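# Hand the bar over and hold it by its red end

## Task

Without setting the bar down at any point, transfer it from the gripper that has it to the other gripper, so that at the end only the receiving gripper grips the bar, and it grips the red end.

## Robot and tools

Robot. Two seven-joint arms, left_arm and right_arm, each ending in a parallel gripper with two pads. Calibrated bases in the scene frame: left_arm at (-0.008, +0.421, +0.037) m, quat_wxyz (+1.000, 0, 0, +0.029); right_arm at (-0.008, -0.336, +0.037) m, quat_wxyz (+1.000, 0, 0, -0.006). A camera stand sits behind the arms.

Frames. Scene frame: origin at table-top height halfway between the nominal bases, +x away from the robot over the table, +y toward left_arm, +z up. Fixed cameras and the table use it. Everything about a hand (end_effector_position in metres, end_effector_quat_wxyz, velocities, Hand target, offsets, wrist camera poses) is in that arm's own base frame. A gripper's fingers point along its own +z and close along its own x. The reported position is the spot between the pads; fingertips stick out 17.5 mm beyond it. Readings can be off by a few cm.

The 18-number row (every number in [-1, 1], always all 18 even if one arm is idle): left dx, dy, dz, rx, ry, rz, left gripper position, force_limit, speed, then the same nine for the right arm. dx..rz are an offset, not a pose: measured from that arm's Hand target as it stood when the action or move began, along its base axes. 1.0 = 0.6 m or 180 degrees. rx, ry, rz make one rotation vector, turning about the Hand target point. A translation longer than 1.0 gets shortened. Six zeros mean: aim again at the current Hand target. Gripper numbers are absolute settings: position +1 = open 50 mm, about -0.65 = pads touching, -1 = close until blocked. force_limit per pad: -1 about 20 N, 0 about 102 N, +1 about 185 N (final grip may be ~15 N more). speed: -1 20 mm/s, 0 85, +1 150. Both start at +1. To leave a gripper alone, repeat the numbers last sent; a 0 is a real command. New force/speed only apply after a position change of at least 0.01.

Tools.
execute_actions(actions, cameras): actions is a list of actions; each action is a table of up to 15 rows, one per 1/30 s step, and a short table repeats its final row. All rows of one action count from the same start. Images come only with an empty list or named cameras.
move(target, speed, blend, blocking, cameras): target is one row or a list of up to 15 rows, every one offset from the same starting Hand targets. Paths are straight lines, capped at 10 s, and ignore obstacles and the other arm. speed in m/s, 0.002 to 0.5 (default 0.25), rotation limited to twice that in rad/s and never above 0.873 rad/s; one value or one per target. blend in m rounds corners; 0 stops at each target. Gripper numbers of the first target go out at once; later ones go out on arrival with everything at rest. blocking=false returns after 0.5 s while the motion continues. A "move:" line reports done, off_target, moving, held or fault, plus limits=paced (pose clipped) or limits=held (steps withheld).
wait(seconds 0 to 10): lets time pass holding commands. stop: brakes a running move (fingers keep going). zoom_image(camera, region [x0, y0, x1, y1] in pixels, at most 504 per side) on the newest image of cam_head_left, cam_head_right, cam_left_wrist or cam_right_wrist (all 896x504). clear_fault(arm: left_arm or right_arm) clears a reported torque fault. finished_scene(scene: current scene number) ends the scene for good.

Results. Hand target = last commanded pose after clipping; the gripper often rests a bit short, so resend or add the gap. object_status: 0 moving, 1 blocked while opening, 2 blocked while closing (a grip), 3 reached the set position or pads met (usually nothing held). Opening in mm ~ (250 - position_measured) x 0.202. After gripping with force_limit -1, status stays 2 even if the object slips out. Joint torques, Flange force (along gripper x y z, includes held weight, has error), Joint velocities ("within noise" = still), Wrist depth (7x7 grid of mm, 164 to 4000, "-" = no value), Tool commands, MOTOR HOT.

Cautions. Arms are stiff: aiming a few mm into a solid contact presses hard; back the target off past the gripper to release. Fast moves hit harder. Orientation commands are clipped to 32 degrees from the measured one per step; big wrist turns can swing the elbow. The clearance check blocks arm-to-arm approaches except finger to finger, and closing fingers on the other gripper counts as a press between arms, which can fail the task. Torque limits: 104.5 N m for the four base joints, 51.3 N m for the three wrist joints; exceeding one, or a 5 degree deviation, halts the arm until clear_fault. Joint speed limits 1.39 / 1.22 rad/s. Motors heating to 75 °C make that arm sag for 30-60 s; avoid long stretched holds. Never let the bar drop or leave the table.

Suggested order: look with cameras, find which gripper holds the bar and where the red end is; open the free gripper and bring it slowly around the red end, centered; close with -1 and confirm status 2; then open the first gripper and withdraw it gently; check the images before finished_scene.

Each tool is called by a JSON object that holds its "fn" and its "kwargs".

## Session

{"fn": "execute_actions", "kwargs": {"actions": [], "cameras": ["all"]}}

Scene clock: 0.00 s.
left_arm: end_effector_position=(+0.4500, +0.0000, +0.1803) position_measured=3 object_status=3 end_effector_quat_wxyz=(+0.000, +0.707, +0.707, +0.000) | right_arm: end_effector_position=(+0.4342, +0.2929, +0.1496) position_measured=132 object_status=3 end_effector_quat_wxyz=(+0.154, +0.982, +0.089, -0.061)
Joint positions: left_arm=[-0.055 0.432 0 1.657 0 1.053 1.516] | right_arm=[-0.897 0.861 0.338 1.073 -0.055 1.507 -0.446]
Joint velocities: within noise
Joint torques (N m): no reading
Motor temperatures (°C): left_arm=[34 26 28 30 41 43 48] | right_arm=[37 27 31 29 45 45 39]
Flange force (N): no reading
Wrist depth (mm): cam_left_wrist=[386 386 385 385 384 383 383 / 384 385 385 383 382 382 382 / 384 384 384 382 382 382 381 / 383 383 383 382 382 381 381 / 384 383 382 381 381 380 381 / 382 381 381 381 380 380 379 / 382 381 381 380 380 379 378] | cam_right_wrist=[341 336 - - 312 309 301 / 352 344 - - 321 315 308 / 361 352 - - 328 323 316 / 373 362 - - 337 331 324 / 383 372 - - 345 341 331 / 394 383 - - 354 348 341 / 409 395 - - 364 357 352]
Hand target: left_arm +0.4500, +0.0000, +0.1803; +0.000, +0.707, +0.707, +0.000 | right_arm +0.4342, +0.2929, +0.1496; +0.154, +0.982, +0.089, -0.061
Tool commands: left_gripper/position=+1.0 left_gripper/force_limit=+1.0 left_gripper/speed=+1.0 right_gripper/position=-0.027451 right_gripper/force_limit=+1.0 right_gripper/speed=+1.0

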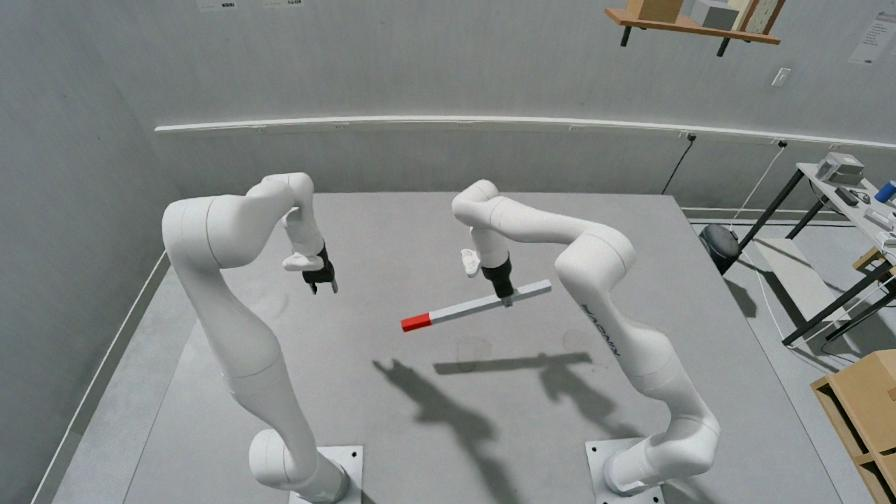

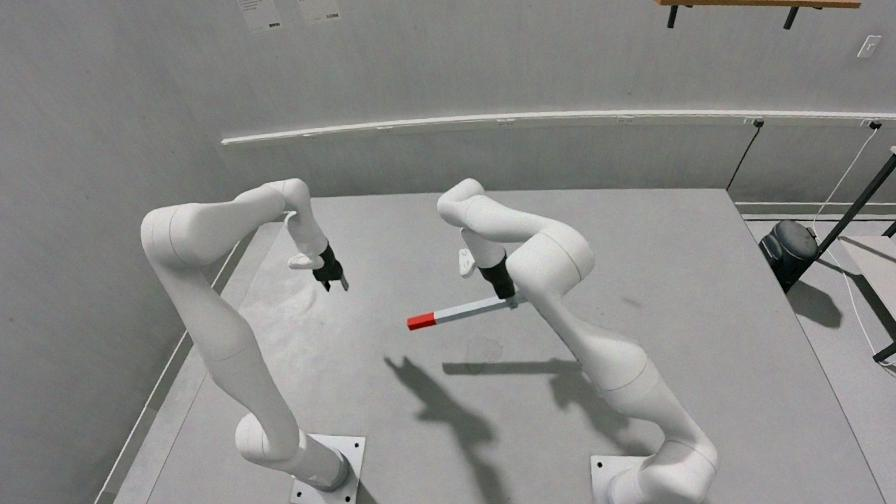

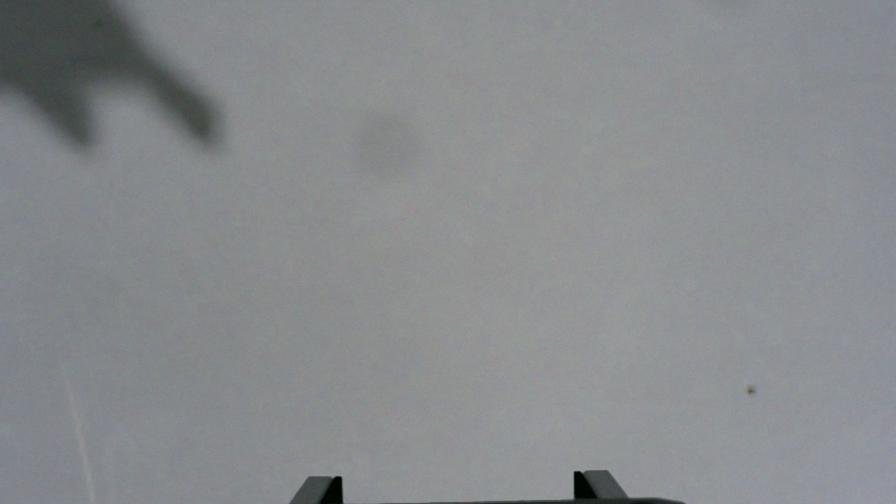

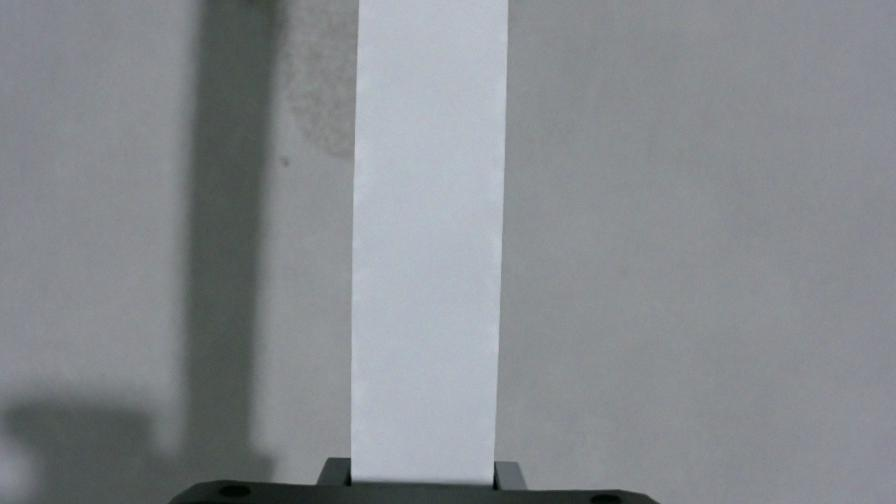

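{"fn": "zoom_image", "kwargs": {"camera": "cam_head_left", "region": [370, 230, 590, 354]}}

{"fn": "zoom_image", "kwargs": {"camera": "cam_head_right", "region": [370, 230, 590, 354]}}

Scaled by 2.291.

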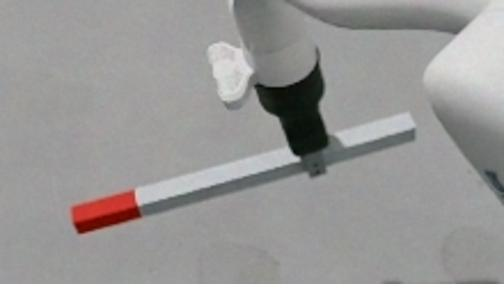

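Scaled by 2.291.

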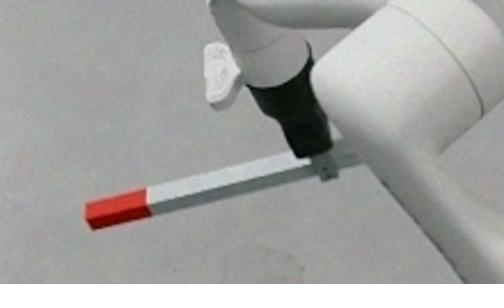

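{"fn": "move", "kwargs": {"target": [-0.0967, -0.3683, 0.1235, -0.0698, 0, -0.467, 1, 1, 1, 0, 0, 0, 0, 0, 0, -0.027451, 1, 1], "speed": 0.4, "cameras": ["all"]}}

Scene clock: 44.30 s.
left_arm: end_effector_position=(+0.3920, -0.2209, +0.2544) position_measured=3 object_status=3 end_effector_quat_wxyz=(+0.071, +0.994, +0.049, -0.071) | right_arm: end_effector_position=(+0.4342, +0.2929, +0.1496) position_measured=132 object_status=3 end_effector_quat_wxyz=(+0.154, +0.982, +0.089, -0.061)
Joint positions: left_arm=[0.031 0.435 0.446 1.47 0.009 1.333 0.542] | right_arm=[-0.897 0.861 0.338 1.073 -0.055 1.507 -0.446]
Joint torques (N m): left_arm=[1.04 -17.99 1.41 -8.26 0.24 0.18 -0.07] | right_arm=[-1.53 -23.5 4.12 -10.39 0.51 1.34 -0.36]
Flange force (N): left_arm=[4.3 0.7 -1.4] | right_arm=[-8.9 7.3 8.3]
Wrist depth (mm): cam_left_wrist=[474 462 451 440 431 420 410 / 478 467 455 444 434 424 414 / 484 470 459 448 436 428 419 / 488 475 464 453 443 432 423 / 496 483 470 453 448 437 427 / 500 487 475 313 450 441 431 / 506 493 479 311 455 445 436] | cam_right_wrist=[342 335 - - 312 307 299 / 351 344 - - 321 316 308 / 362 353 - - 329 323 316 / 372 362 - - 338 332 326 / 383 371 - - 347 341 332 / 394 383 - - 354 350 341 / 409 395 - - 364 358 350]
Hand target: left_arm +0.3920, -0.2210, +0.2544; +0.071, +0.994, +0.049, -0.071 | right_arm +0.4342, +0.2929, +0.1496; +0.154, +0.982, +0.089, -0.061
Off the commanded pose: left_arm 0.000 m, 0 deg | right_arm 0.000 m, 0 deg.
move: done
camera_calibration:
cam_left_wrist: T_world_to_cam=[[0.98519, 0.0694288, -0.15678, -0.325478], [0.0900608, -0.987601, 0.128582, -0.227236], [-0.145908, -0.140798, -0.979228, 0.44142], [0, 0, 0, 1]] pos_world=[0.40553, -0.13967, 0.410441]

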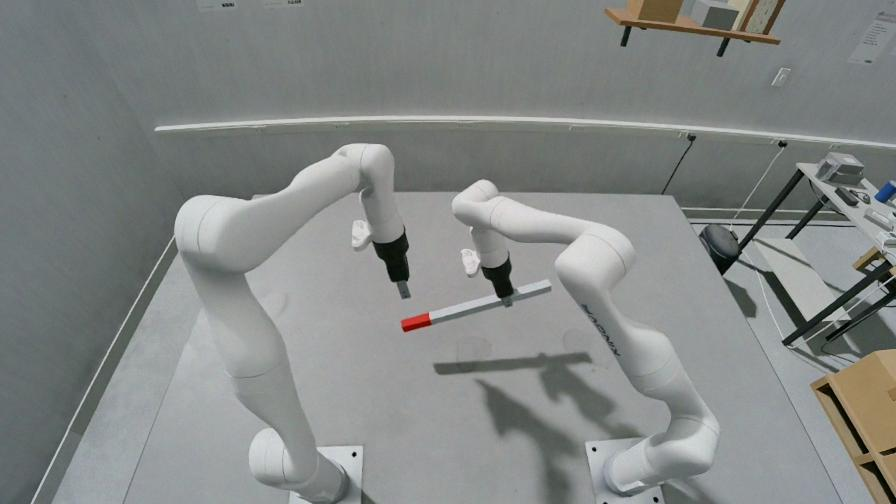

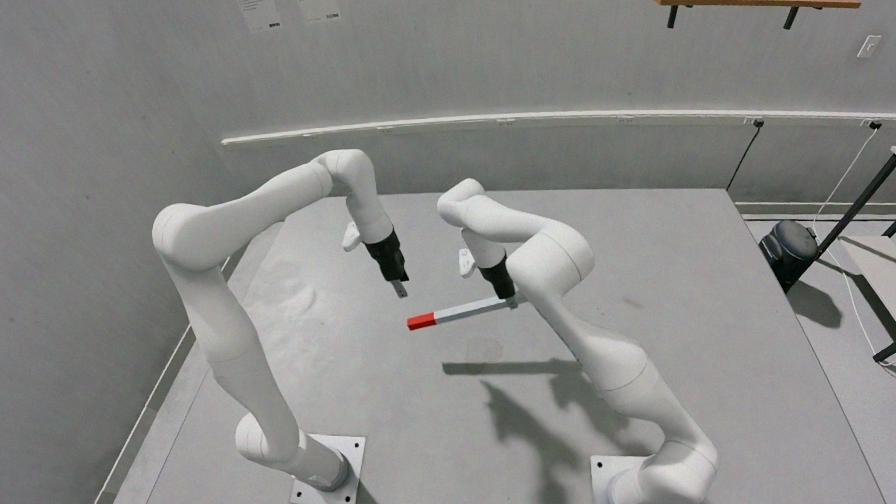

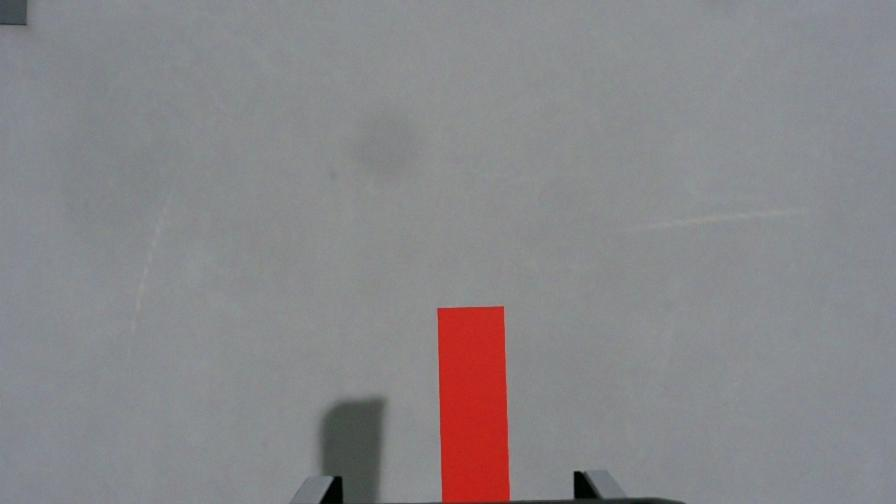

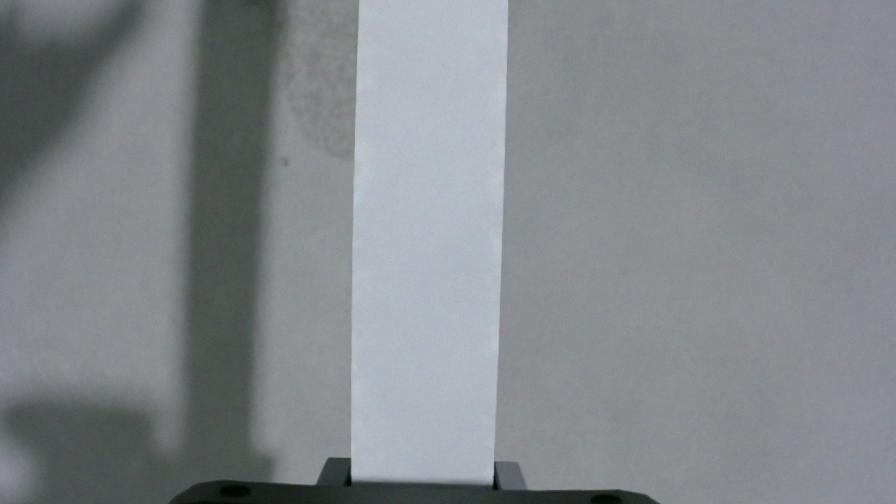

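{"fn": "move", "kwargs": {"target": [-0.01507, -0.02167, -0.14773, 0, 0, 0, 1, 1, 1, 0, 0, 0, 0, 0, 0, -0.027451, 1, 1], "speed": 0.25, "cameras": ["all"]}}

Scene clock: 54.13 s.
left_arm: end_effector_position=(+0.3829, -0.2340, +0.1658) position_measured=3 object_status=3 end_effector_quat_wxyz=(+0.071, +0.994, +0.049, -0.071) | right_arm: end_effector_position=(+0.4342, +0.2929, +0.1496) position_measured=132 object_status=3 end_effector_quat_wxyz=(+0.154, +0.982, +0.089, -0.061)
Joint positions: left_arm=[0.072 0.519 0.43 1.649 -0.018 1.07 0.564] | right_arm=[-0.897 0.861 0.338 1.073 -0.055 1.507 -0.446]
Joint torques (N m): left_arm=[1.04 -18.48 1.81 -7.35 0.22 -0.03 0.02] | right_arm=[-1.6 -23.42 4.1 -10.41 0.51 1.29 -0.35]
Flange force (N): left_arm=[4.0 -0.1 -0.9] | right_arm=[-9.0 7.5 8.2]
Wrist depth (mm): cam_left_wrist=[379 370 360 353 346 338 330 / 383 373 365 357 350 342 334 / 388 378 369 362 352 345 337 / 393 383 373 365 357 348 340 / 396 387 377 363 359 351 343 / 402 392 382 225 362 354 346 / 408 397 386 223 364 358 350] | cam_right_wrist=[342 334 - - 313 308 300 / 352 345 - - 321 316 308 / 363 353 - - 329 324 316 / 373 363 - - 338 332 324 / 382 373 - - 345 340 332 / 393 382 - - 355 348 341 / 410 395 - - 364 358 350]
Hand target: left_arm +0.3829, -0.2340, +0.1658; +0.071, +0.994, +0.049, -0.071 | right_arm +0.4342, +0.2929, +0.1496; +0.154, +0.982, +0.089, -0.061
Off the commanded pose: left_arm 0.000 m, 0 deg | right_arm 0.000 m, 0 deg.
move: done
camera_calibration:
cam_left_wrist: T_world_to_cam=[[0.9852, 0.0693163, -0.156766, -0.329625], [0.0899487, -0.987609, 0.128599, -0.227833], [-0.14591, -0.140797, -0.979228, 0.351517], [0, 0, 0, 1]] pos_world=[0.39653, -0.152669, 0.32184]

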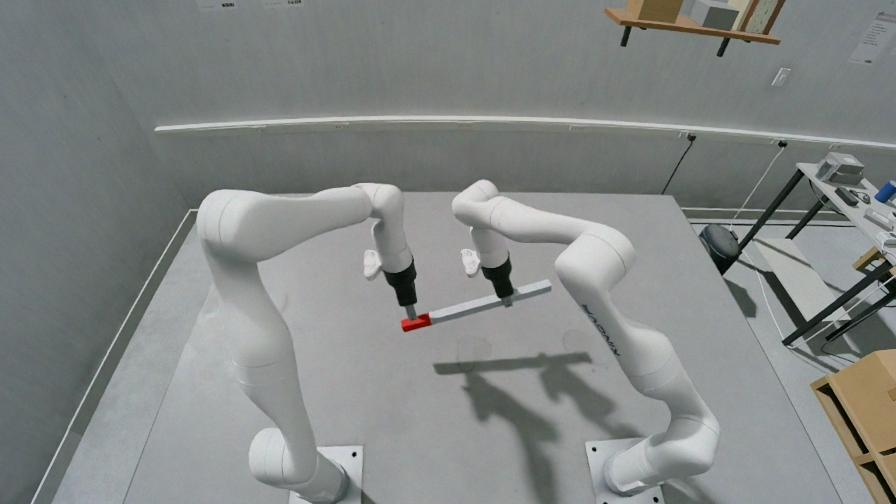

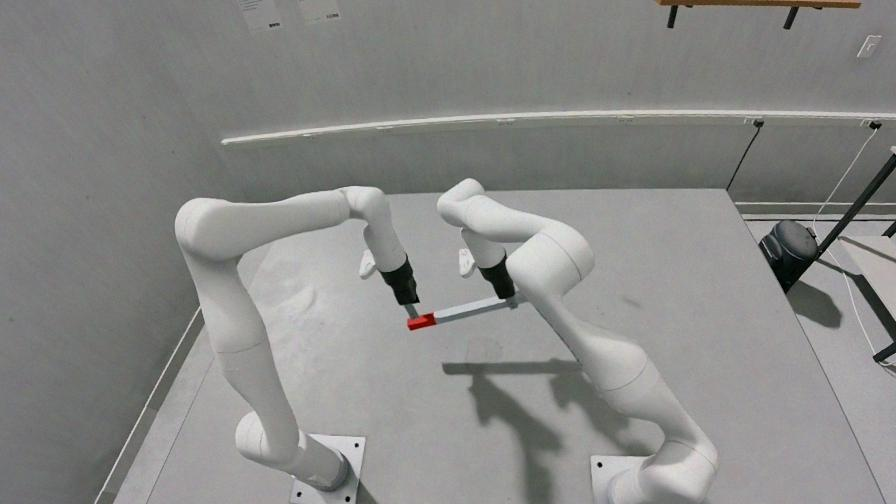

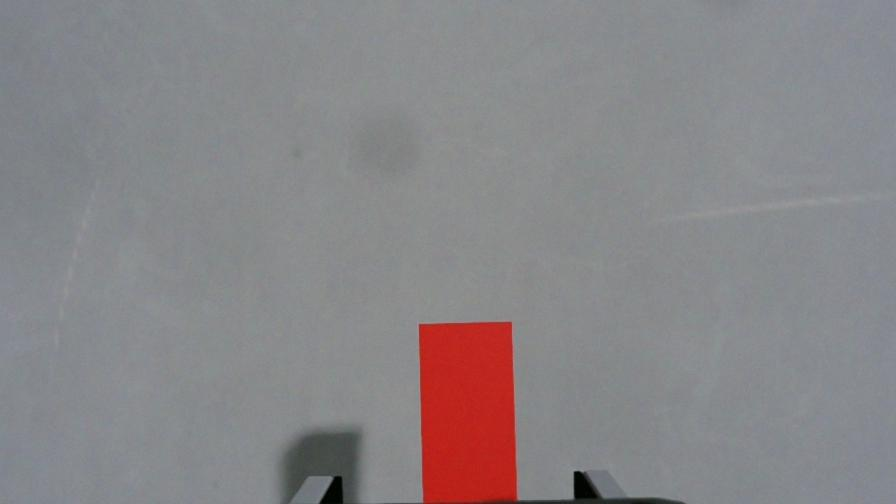

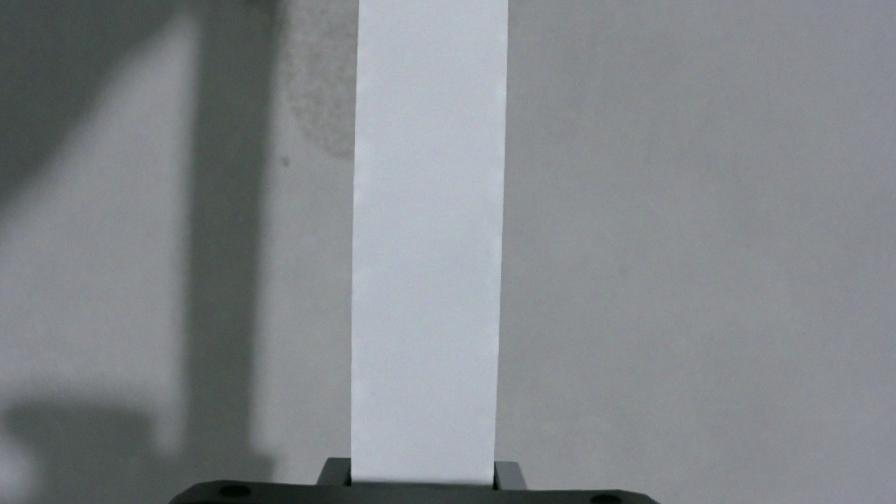

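{"fn": "move", "kwargs": {"target": [-0.01117, -0.01703, -0.11663, 0, 0, 0, 1, 1, 1, 0, 0, 0, 0, 0, 0, -0.027451, 1, 1], "speed": 0.15, "cameras": ["all"]}}

Scene clock: 62.43 s.
left_arm: end_effector_position=(+0.3762, -0.2442, +0.0959) position_measured=3 object_status=3 end_effector_quat_wxyz=(+0.071, +0.994, +0.049, -0.071) | right_arm: end_effector_position=(+0.4342, +0.2929, +0.1496) position_measured=132 object_status=3 end_effector_quat_wxyz=(+0.154, +0.982, +0.089, -0.061)
Joint positions: left_arm=[0.116 0.62 0.404 1.746 -0.05 0.871 0.589] | right_arm=[-0.897 0.861 0.338 1.073 -0.055 1.507 -0.446]
Joint torques (N m): left_arm=[1.08 -19.27 2.12 -6.02 0.16 0.1 -0.01] | right_arm=[-1.53 -23.46 4.18 -10.42 0.51 1.27 -0.33]
Flange force (N): left_arm=[4.3 -0.1 -0.1] | right_arm=[-9.1 7.3 8.2]
Wrist depth (mm): cam_left_wrist=[306 299 292 285 278 272 266 / 310 302 295 287 281 274 268 / 313 305 298 290 284 277 271 / 316 309 301 293 286 280 273 / 320 312 304 295 290 282 276 / 323 315 308 - 290 285 278 / 327 318 311 - 292 288 282] | cam_right_wrist=[342 335 - - 313 308 300 / 352 344 - - 321 316 308 / 362 354 - - 328 323 316 / 373 363 - - 336 333 324 / 385 372 - - 345 340 332 / 394 384 - - 355 349 341 / 410 397 - - 365 358 350]
Hand target: left_arm +0.3762, -0.2442, +0.0958; +0.071, +0.994, +0.049, -0.071 | right_arm +0.4342, +0.2929, +0.1496; +0.154, +0.982, +0.089, -0.061
Off the commanded pose: left_arm 0.000 m, 0 deg | right_arm 0.000 m, 0 deg.
move: done
camera_calibration:
cam_left_wrist: T_world_to_cam=[[0.985201, 0.0693177, -0.15676, -0.333293], [0.0899347, -0.987623, 0.128502, -0.228275], [-0.145912, -0.140699, -0.979241, 0.280578], [0, 0, 0, 1]] pos_world=[0.38983, -0.162869, 0.251841]

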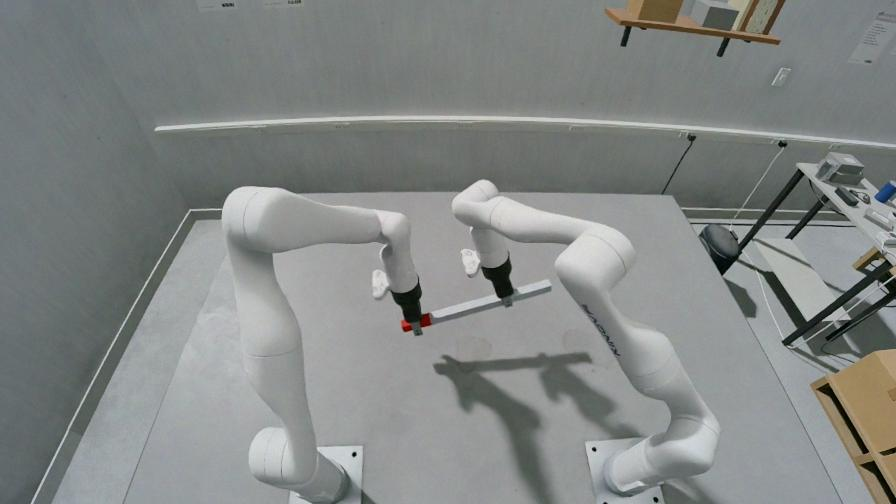

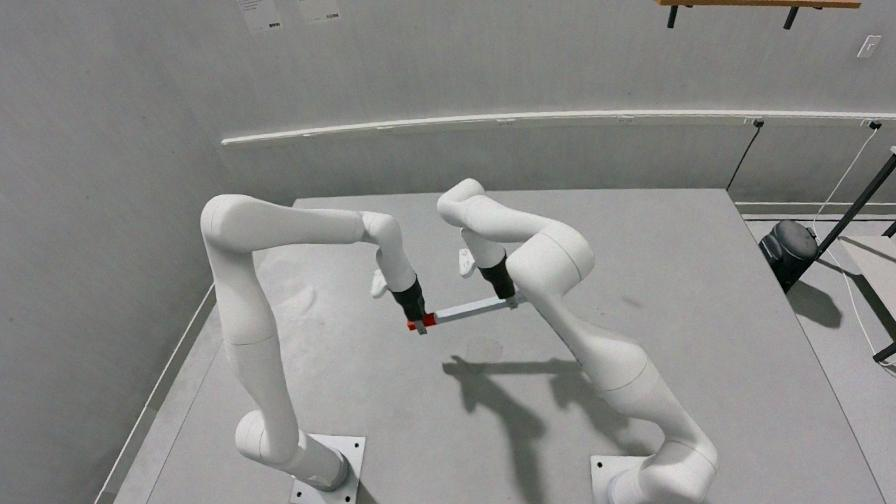

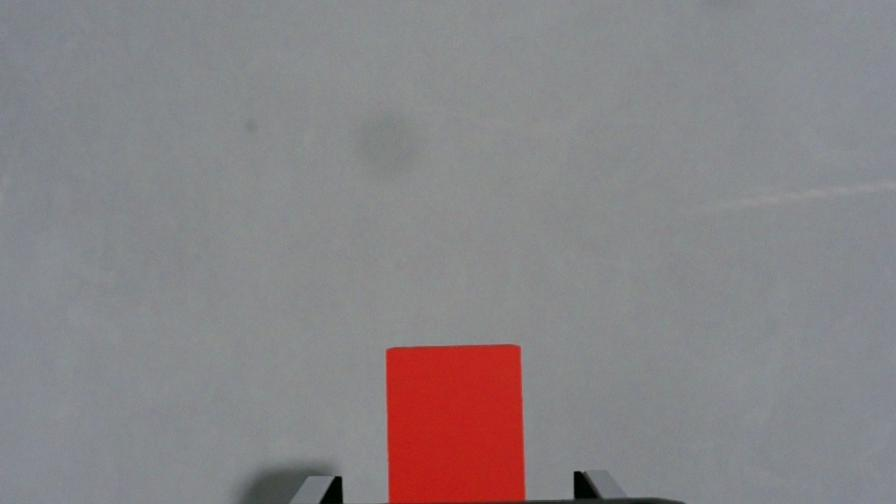

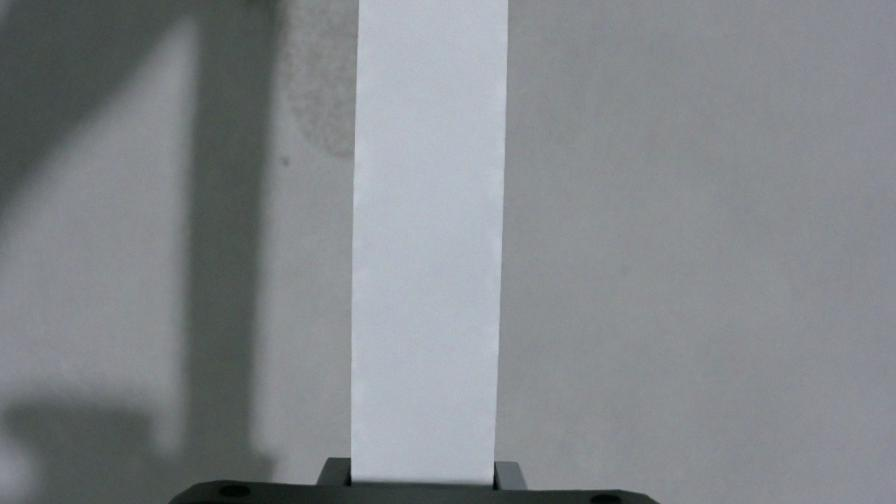

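{"fn": "zoom_image", "kwargs": {"camera": "cam_head_left", "region": [360, 260, 560, 360]}}

{"fn": "zoom_image", "kwargs": {"camera": "cam_left_wrist", "region": [270, 320, 690, 504]}}

Scaled by 2.520.

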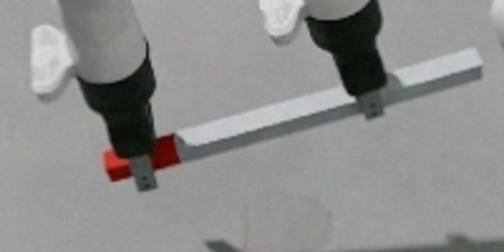

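Scaled by 1.200 from the camera's 896x504 image, which has a finer 1280x720 frame.

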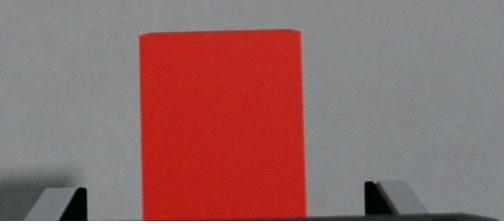

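{"fn": "move", "kwargs": {"target": [0, 0, 0, 0, 0, 0, -1, -1, -1, 0, 0, 0, 0, 0, 0, -0.027451, 1, 1], "speed": 0.15, "cameras": ["cam_left_wrist"]}}

Scene clock: 67.60 s.
left_arm: end_effector_position=(+0.3762, -0.2442, +0.0958) position_measured=127 object_status=2 end_effector_quat_wxyz=(+0.071, +0.994, +0.049, -0.071) | right_arm: end_effector_position=(+0.4342, +0.2929, +0.1496) position_measured=132 object_status=3 end_effector_quat_wxyz=(+0.154, +0.982, +0.089, -0.061)
Joint positions: left_arm=[0.116 0.62 0.404 1.746 -0.05 0.871 0.589] | right_arm=[-0.897 0.861 0.338 1.073 -0.055 1.507 -0.446]
Joint torques (N m): left_arm=[1.09 -19.19 2.03 -6.12 -0.09 0.09 -0.15] | right_arm=[-1.72 -23.53 4.09 -10.38 0.62 1.35 -0.08]
Flange force (N): left_arm=[3.7 -0.1 -0.3] | right_arm=[-8.8 7.0 8.3]
Wrist depth (mm): cam_left_wrist=[307 299 292 284 279 272 266 / 310 302 294 287 281 274 268 / 313 305 298 290 284 277 271 / 316 308 300 293 286 279 273 / 320 311 304 295 289 282 276 / 324 315 308 - 290 285 279 / 327 318 311 - 292 288 281] | cam_right_wrist=[342 335 - - 313 308 299 / 351 344 - - 320 316 309 / 362 352 - - 329 323 316 / 373 363 - - 337 331 324 / 383 372 - - 346 340 332 / 394 382 - - 356 350 342 / 409 396 - - 364 358 351]
Hand target: left_arm +0.3762, -0.2442, +0.0958; +0.071, +0.994, +0.049, -0.071 | right_arm +0.4342, +0.2929, +0.1496; +0.154, +0.982, +0.089, -0.061
Off the commanded pose: left_arm 0.000 m, 0 deg | right_arm 0.000 m, 0 deg.
move: done
camera_calibration:
cam_left_wrist: T_world_to_cam=[[0.985191, 0.0694302, -0.156773, -0.333267], [0.0900468, -0.987615, 0.128485, -0.228313], [-0.14591, -0.140699, -0.979241, 0.280577], [0, 0, 0, 1]] pos_world=[0.38983, -0.16287, 0.251841]
Images, in order (width x height): cam_left_wrist 896x504.

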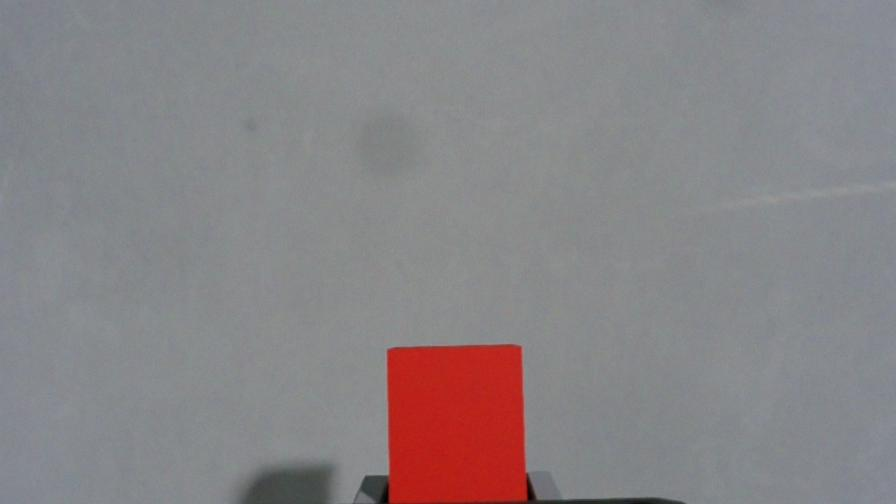

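{"fn": "move", "kwargs": {"target": [[0, 0, 0, 0, 0, 0, -0.98, 0.5, -0.5, 0, 0, 0, 0, 0, 0, -0.027451, 1, 1], [0, 0, 0, 0, 0, 0, -0.98, 0.5, -0.5, 0, 0, 0, 0, 0, 0, 0.9, 1, -0.7]], "speed": 0.15, "cameras": ["all"]}}

Scene clock: 77.00 s.
left_arm: end_effector_position=(+0.3762, -0.2442, +0.0958) position_measured=131 object_status=2 end_effector_quat_wxyz=(+0.071, +0.994, +0.049, -0.071) | right_arm: end_effector_position=(+0.4342, +0.2929, +0.1496) position_measured=18 object_status=0 end_effector_quat_wxyz=(+0.154, +0.982, +0.089, -0.061)
Joint positions: left_arm=[0.116 0.62 0.404 1.746 -0.05 0.871 0.589] | right_arm=[-0.897 0.861 0.338 1.073 -0.055 1.507 -0.446]
Joint torques (N m): left_arm=[1.12 -20.09 2.52 -6.76 0.39 -0.06 -0.06] | right_arm=[-1.62 -22.36 4.05 -9.88 0.48 1.22 -0.37]
Flange force (N): left_arm=[4.1 -0.8 1.8] | right_arm=[-9.0 7.9 6.3]
Wrist depth (mm): cam_left_wrist=[306 299 291 285 278 272 266 / 309 302 294 287 281 275 268 / 313 305 297 291 283 277 271 / 316 308 301 293 286 280 273 / 319 311 304 295 289 282 276 / 323 315 308 - 290 285 278 / 326 318 312 - 292 288 281] | cam_right_wrist=[341 335 - - 313 308 300 / 351 344 - - 321 316 308 / 361 353 - - 329 325 316 / 373 362 - - 337 332 325 / 385 372 - - 346 341 332 / 394 383 - - 354 348 342 / 409 395 - - 363 359 350]
Hand target: left_arm +0.3762, -0.2442, +0.0958; +0.071, +0.994, +0.049, -0.071 | right_arm +0.4342, +0.2929, +0.1496; +0.154, +0.982, +0.089, -0.061
Off the commanded pose: left_arm 0.000 m, 0 deg | right_arm 0.000 m, 0 deg.
move: done
camera_calibration:
cam_left_wrist: T_world_to_cam=[[0.985202, 0.0693347, -0.156746, -0.333294], [0.0899477, -0.987623, 0.128489, -0.228277], [-0.145898, -0.140686, -0.979245, 0.280576], [0, 0, 0, 1]] pos_world=[0.38983, -0.162869, 0.251841]

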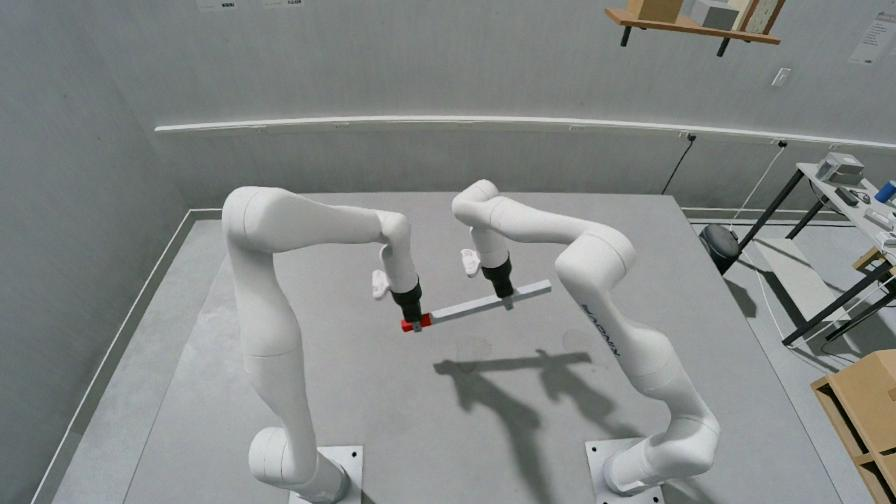

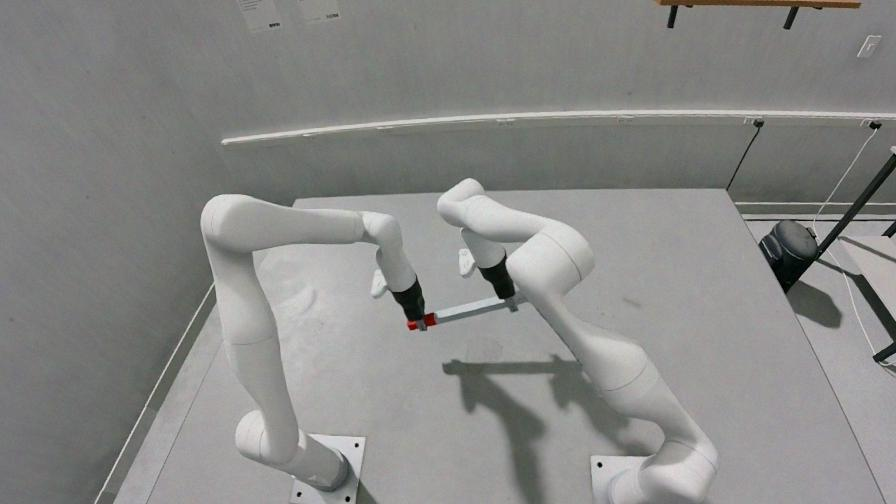

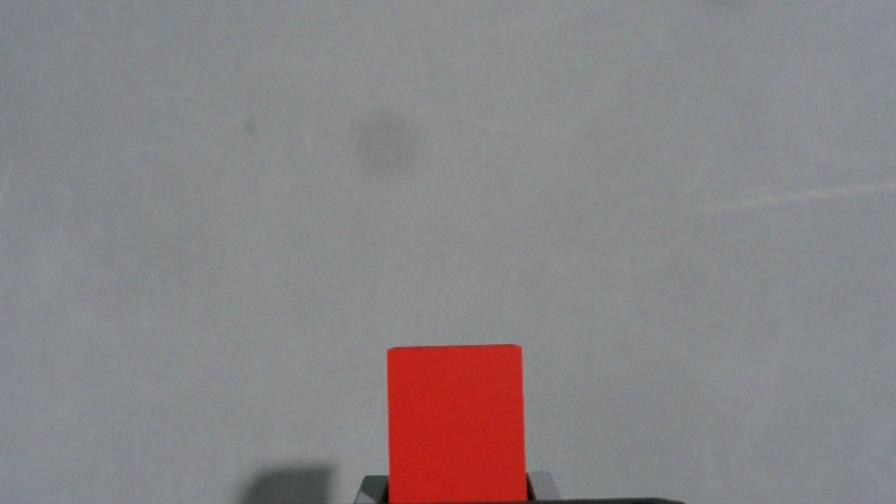

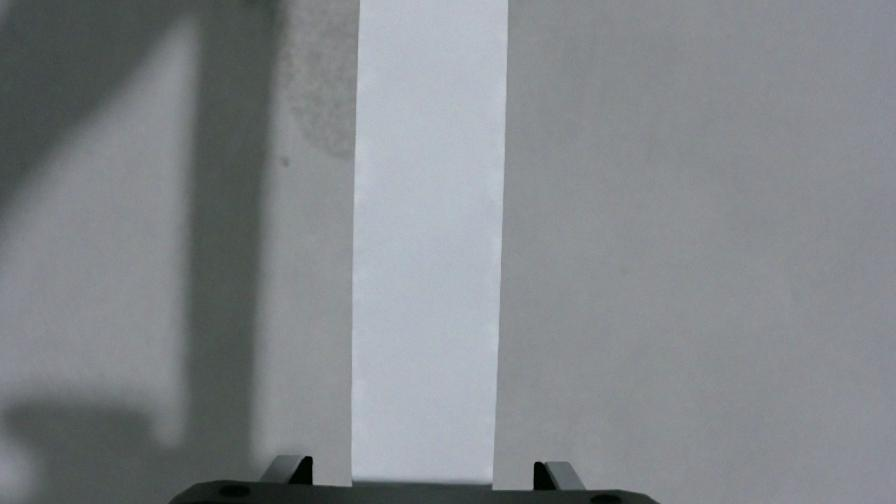

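{"fn": "move", "kwargs": {"target": [0, 0, 0, 0, 0, 0, -0.98, 0.5, -0.5, 0.0235, 0.0002, 0.1562, 0, 0, 0, 0.9, 1, -0.7], "speed": 0.2, "cameras": ["all"]}}

Scene clock: 80.30 s.
left_arm: end_effector_position=(+0.3762, -0.2442, +0.0958) position_measured=131 object_status=2 end_effector_quat_wxyz=(+0.071, +0.994, +0.049, -0.071) | right_arm: end_effector_position=(+0.4483, +0.2930, +0.2433) position_measured=18 object_status=3 end_effector_quat_wxyz=(+0.154, +0.982, +0.089, -0.061)
Joint positions: left_arm=[0.116 0.62 0.404 1.746 -0.05 0.871 0.589] | right_arm=[-0.859 0.836 0.354 0.812 -0.048 1.784 -0.406]
Joint torques (N m): left_arm=[1.05 -20.16 2.59 -6.8 0.43 -0.1 -0.05] | right_arm=[-1.54 -22.64 3.75 -10.37 0.54 1.09 -0.35]
Motor temperatures (°C): left_arm=[33 27 28 30 40 42 48] | right_arm=[36 32 30 29 45 44 39]
Flange force (N): left_arm=[4.2 -0.7 2.0] | right_arm=[-11.0 8.0 9.6]
Wrist depth (mm): cam_left_wrist=[306 299 291 285 278 272 266 / 310 302 295 287 280 274 269 / 313 305 297 290 283 277 271 / 317 308 300 293 286 279 273 / 320 312 304 295 289 282 275 / 323 315 309 - 289 285 278 / 327 318 311 - 292 288 282] | cam_right_wrist=[439 431 425 237 406 395 386 / 455 441 436 240 416 405 395 / 462 454 447 241 426 416 407 / 479 466 459 243 435 428 417 / 497 481 468 246 445 439 429 / 509 493 482 248 458 450 439 / 525 509 496 249 471 462 450]
Hand target: left_arm +0.3762, -0.2442, +0.0958; +0.071, +0.994, +0.049, -0.071 | right_arm +0.4483, +0.2930, +0.2433; +0.154, +0.982, +0.089, -0.061
Off the commanded pose: left_arm 0.000 m, 0 deg | right_arm 0.000 m, 0 deg.
move: done
camera_calibration:
cam_left_wrist: T_world_to_cam=[[0.9852, 0.0693163, -0.156766, -0.333291], [0.0899487, -0.987609, 0.128599, -0.228302], [-0.14591, -0.140797, -0.979228, 0.280558], [0, 0, 0, 1]] pos_world=[0.38983, -0.162869, 0.25184]
cam_right_wrist: T_world_to_cam=[[0.972741, 0.18567, -0.138932, -0.461505], [0.2203, -0.926972, 0.30363, 0.14972], [-0.0724117, -0.32596, -0.942606, 0.522718], [0, 0, 0, 1]] pos_world=[0.453793, 0.394858, 0.38314]

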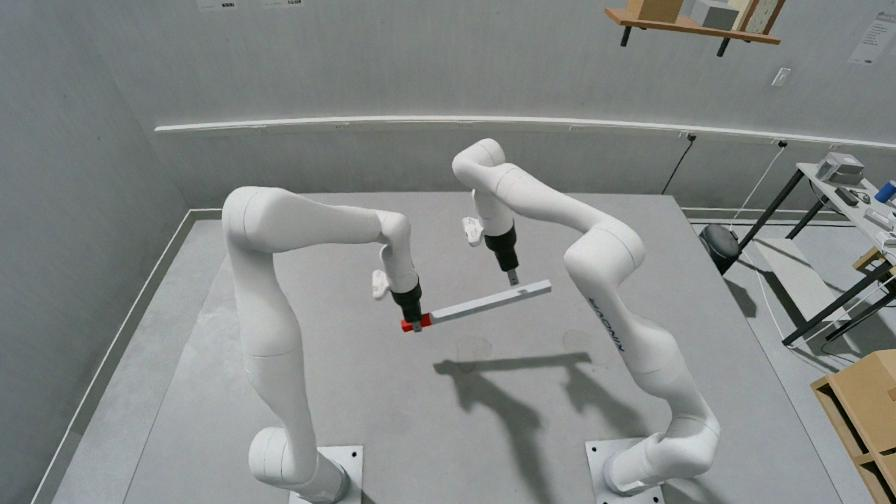

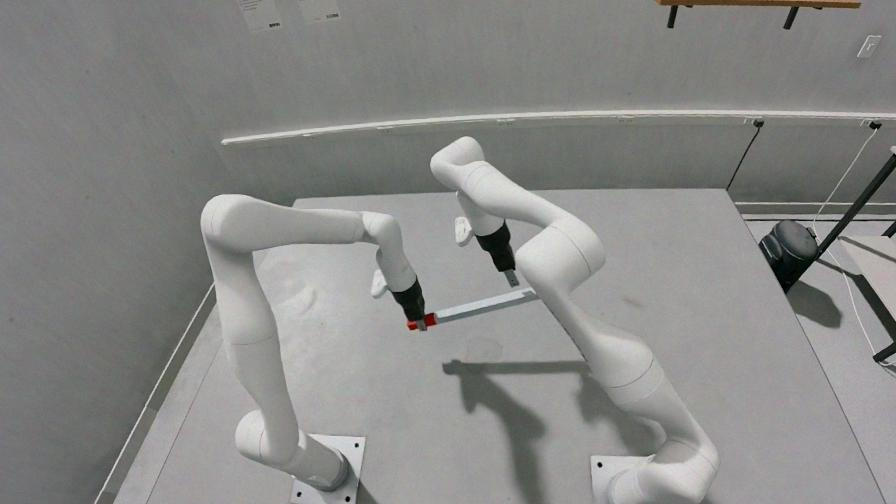

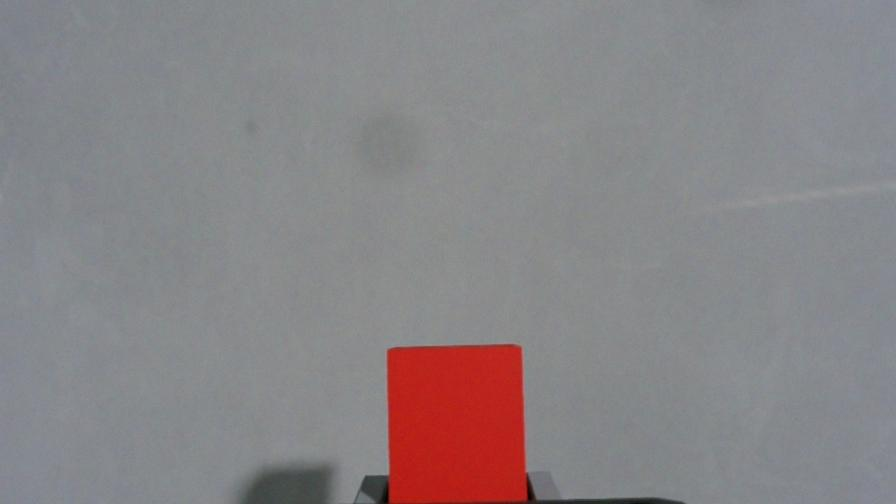

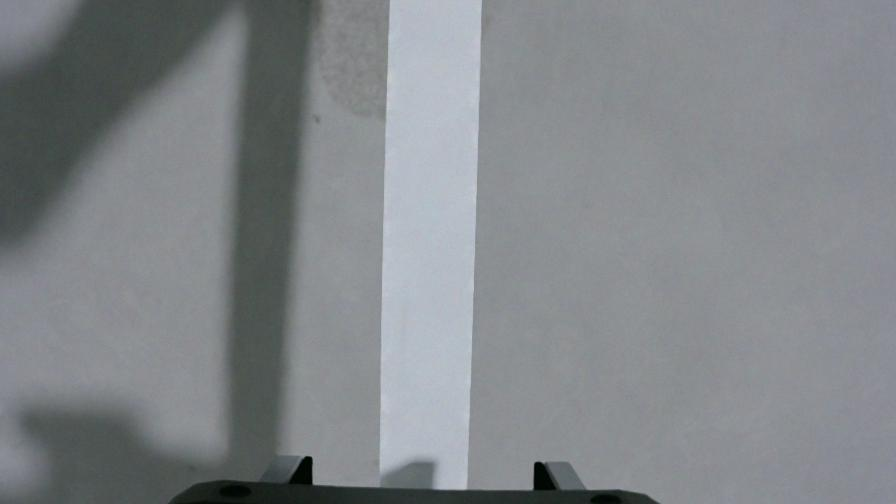

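{"fn": "finished_scene", "kwargs": {"scene": 1}}

The scene is finished: the task was done.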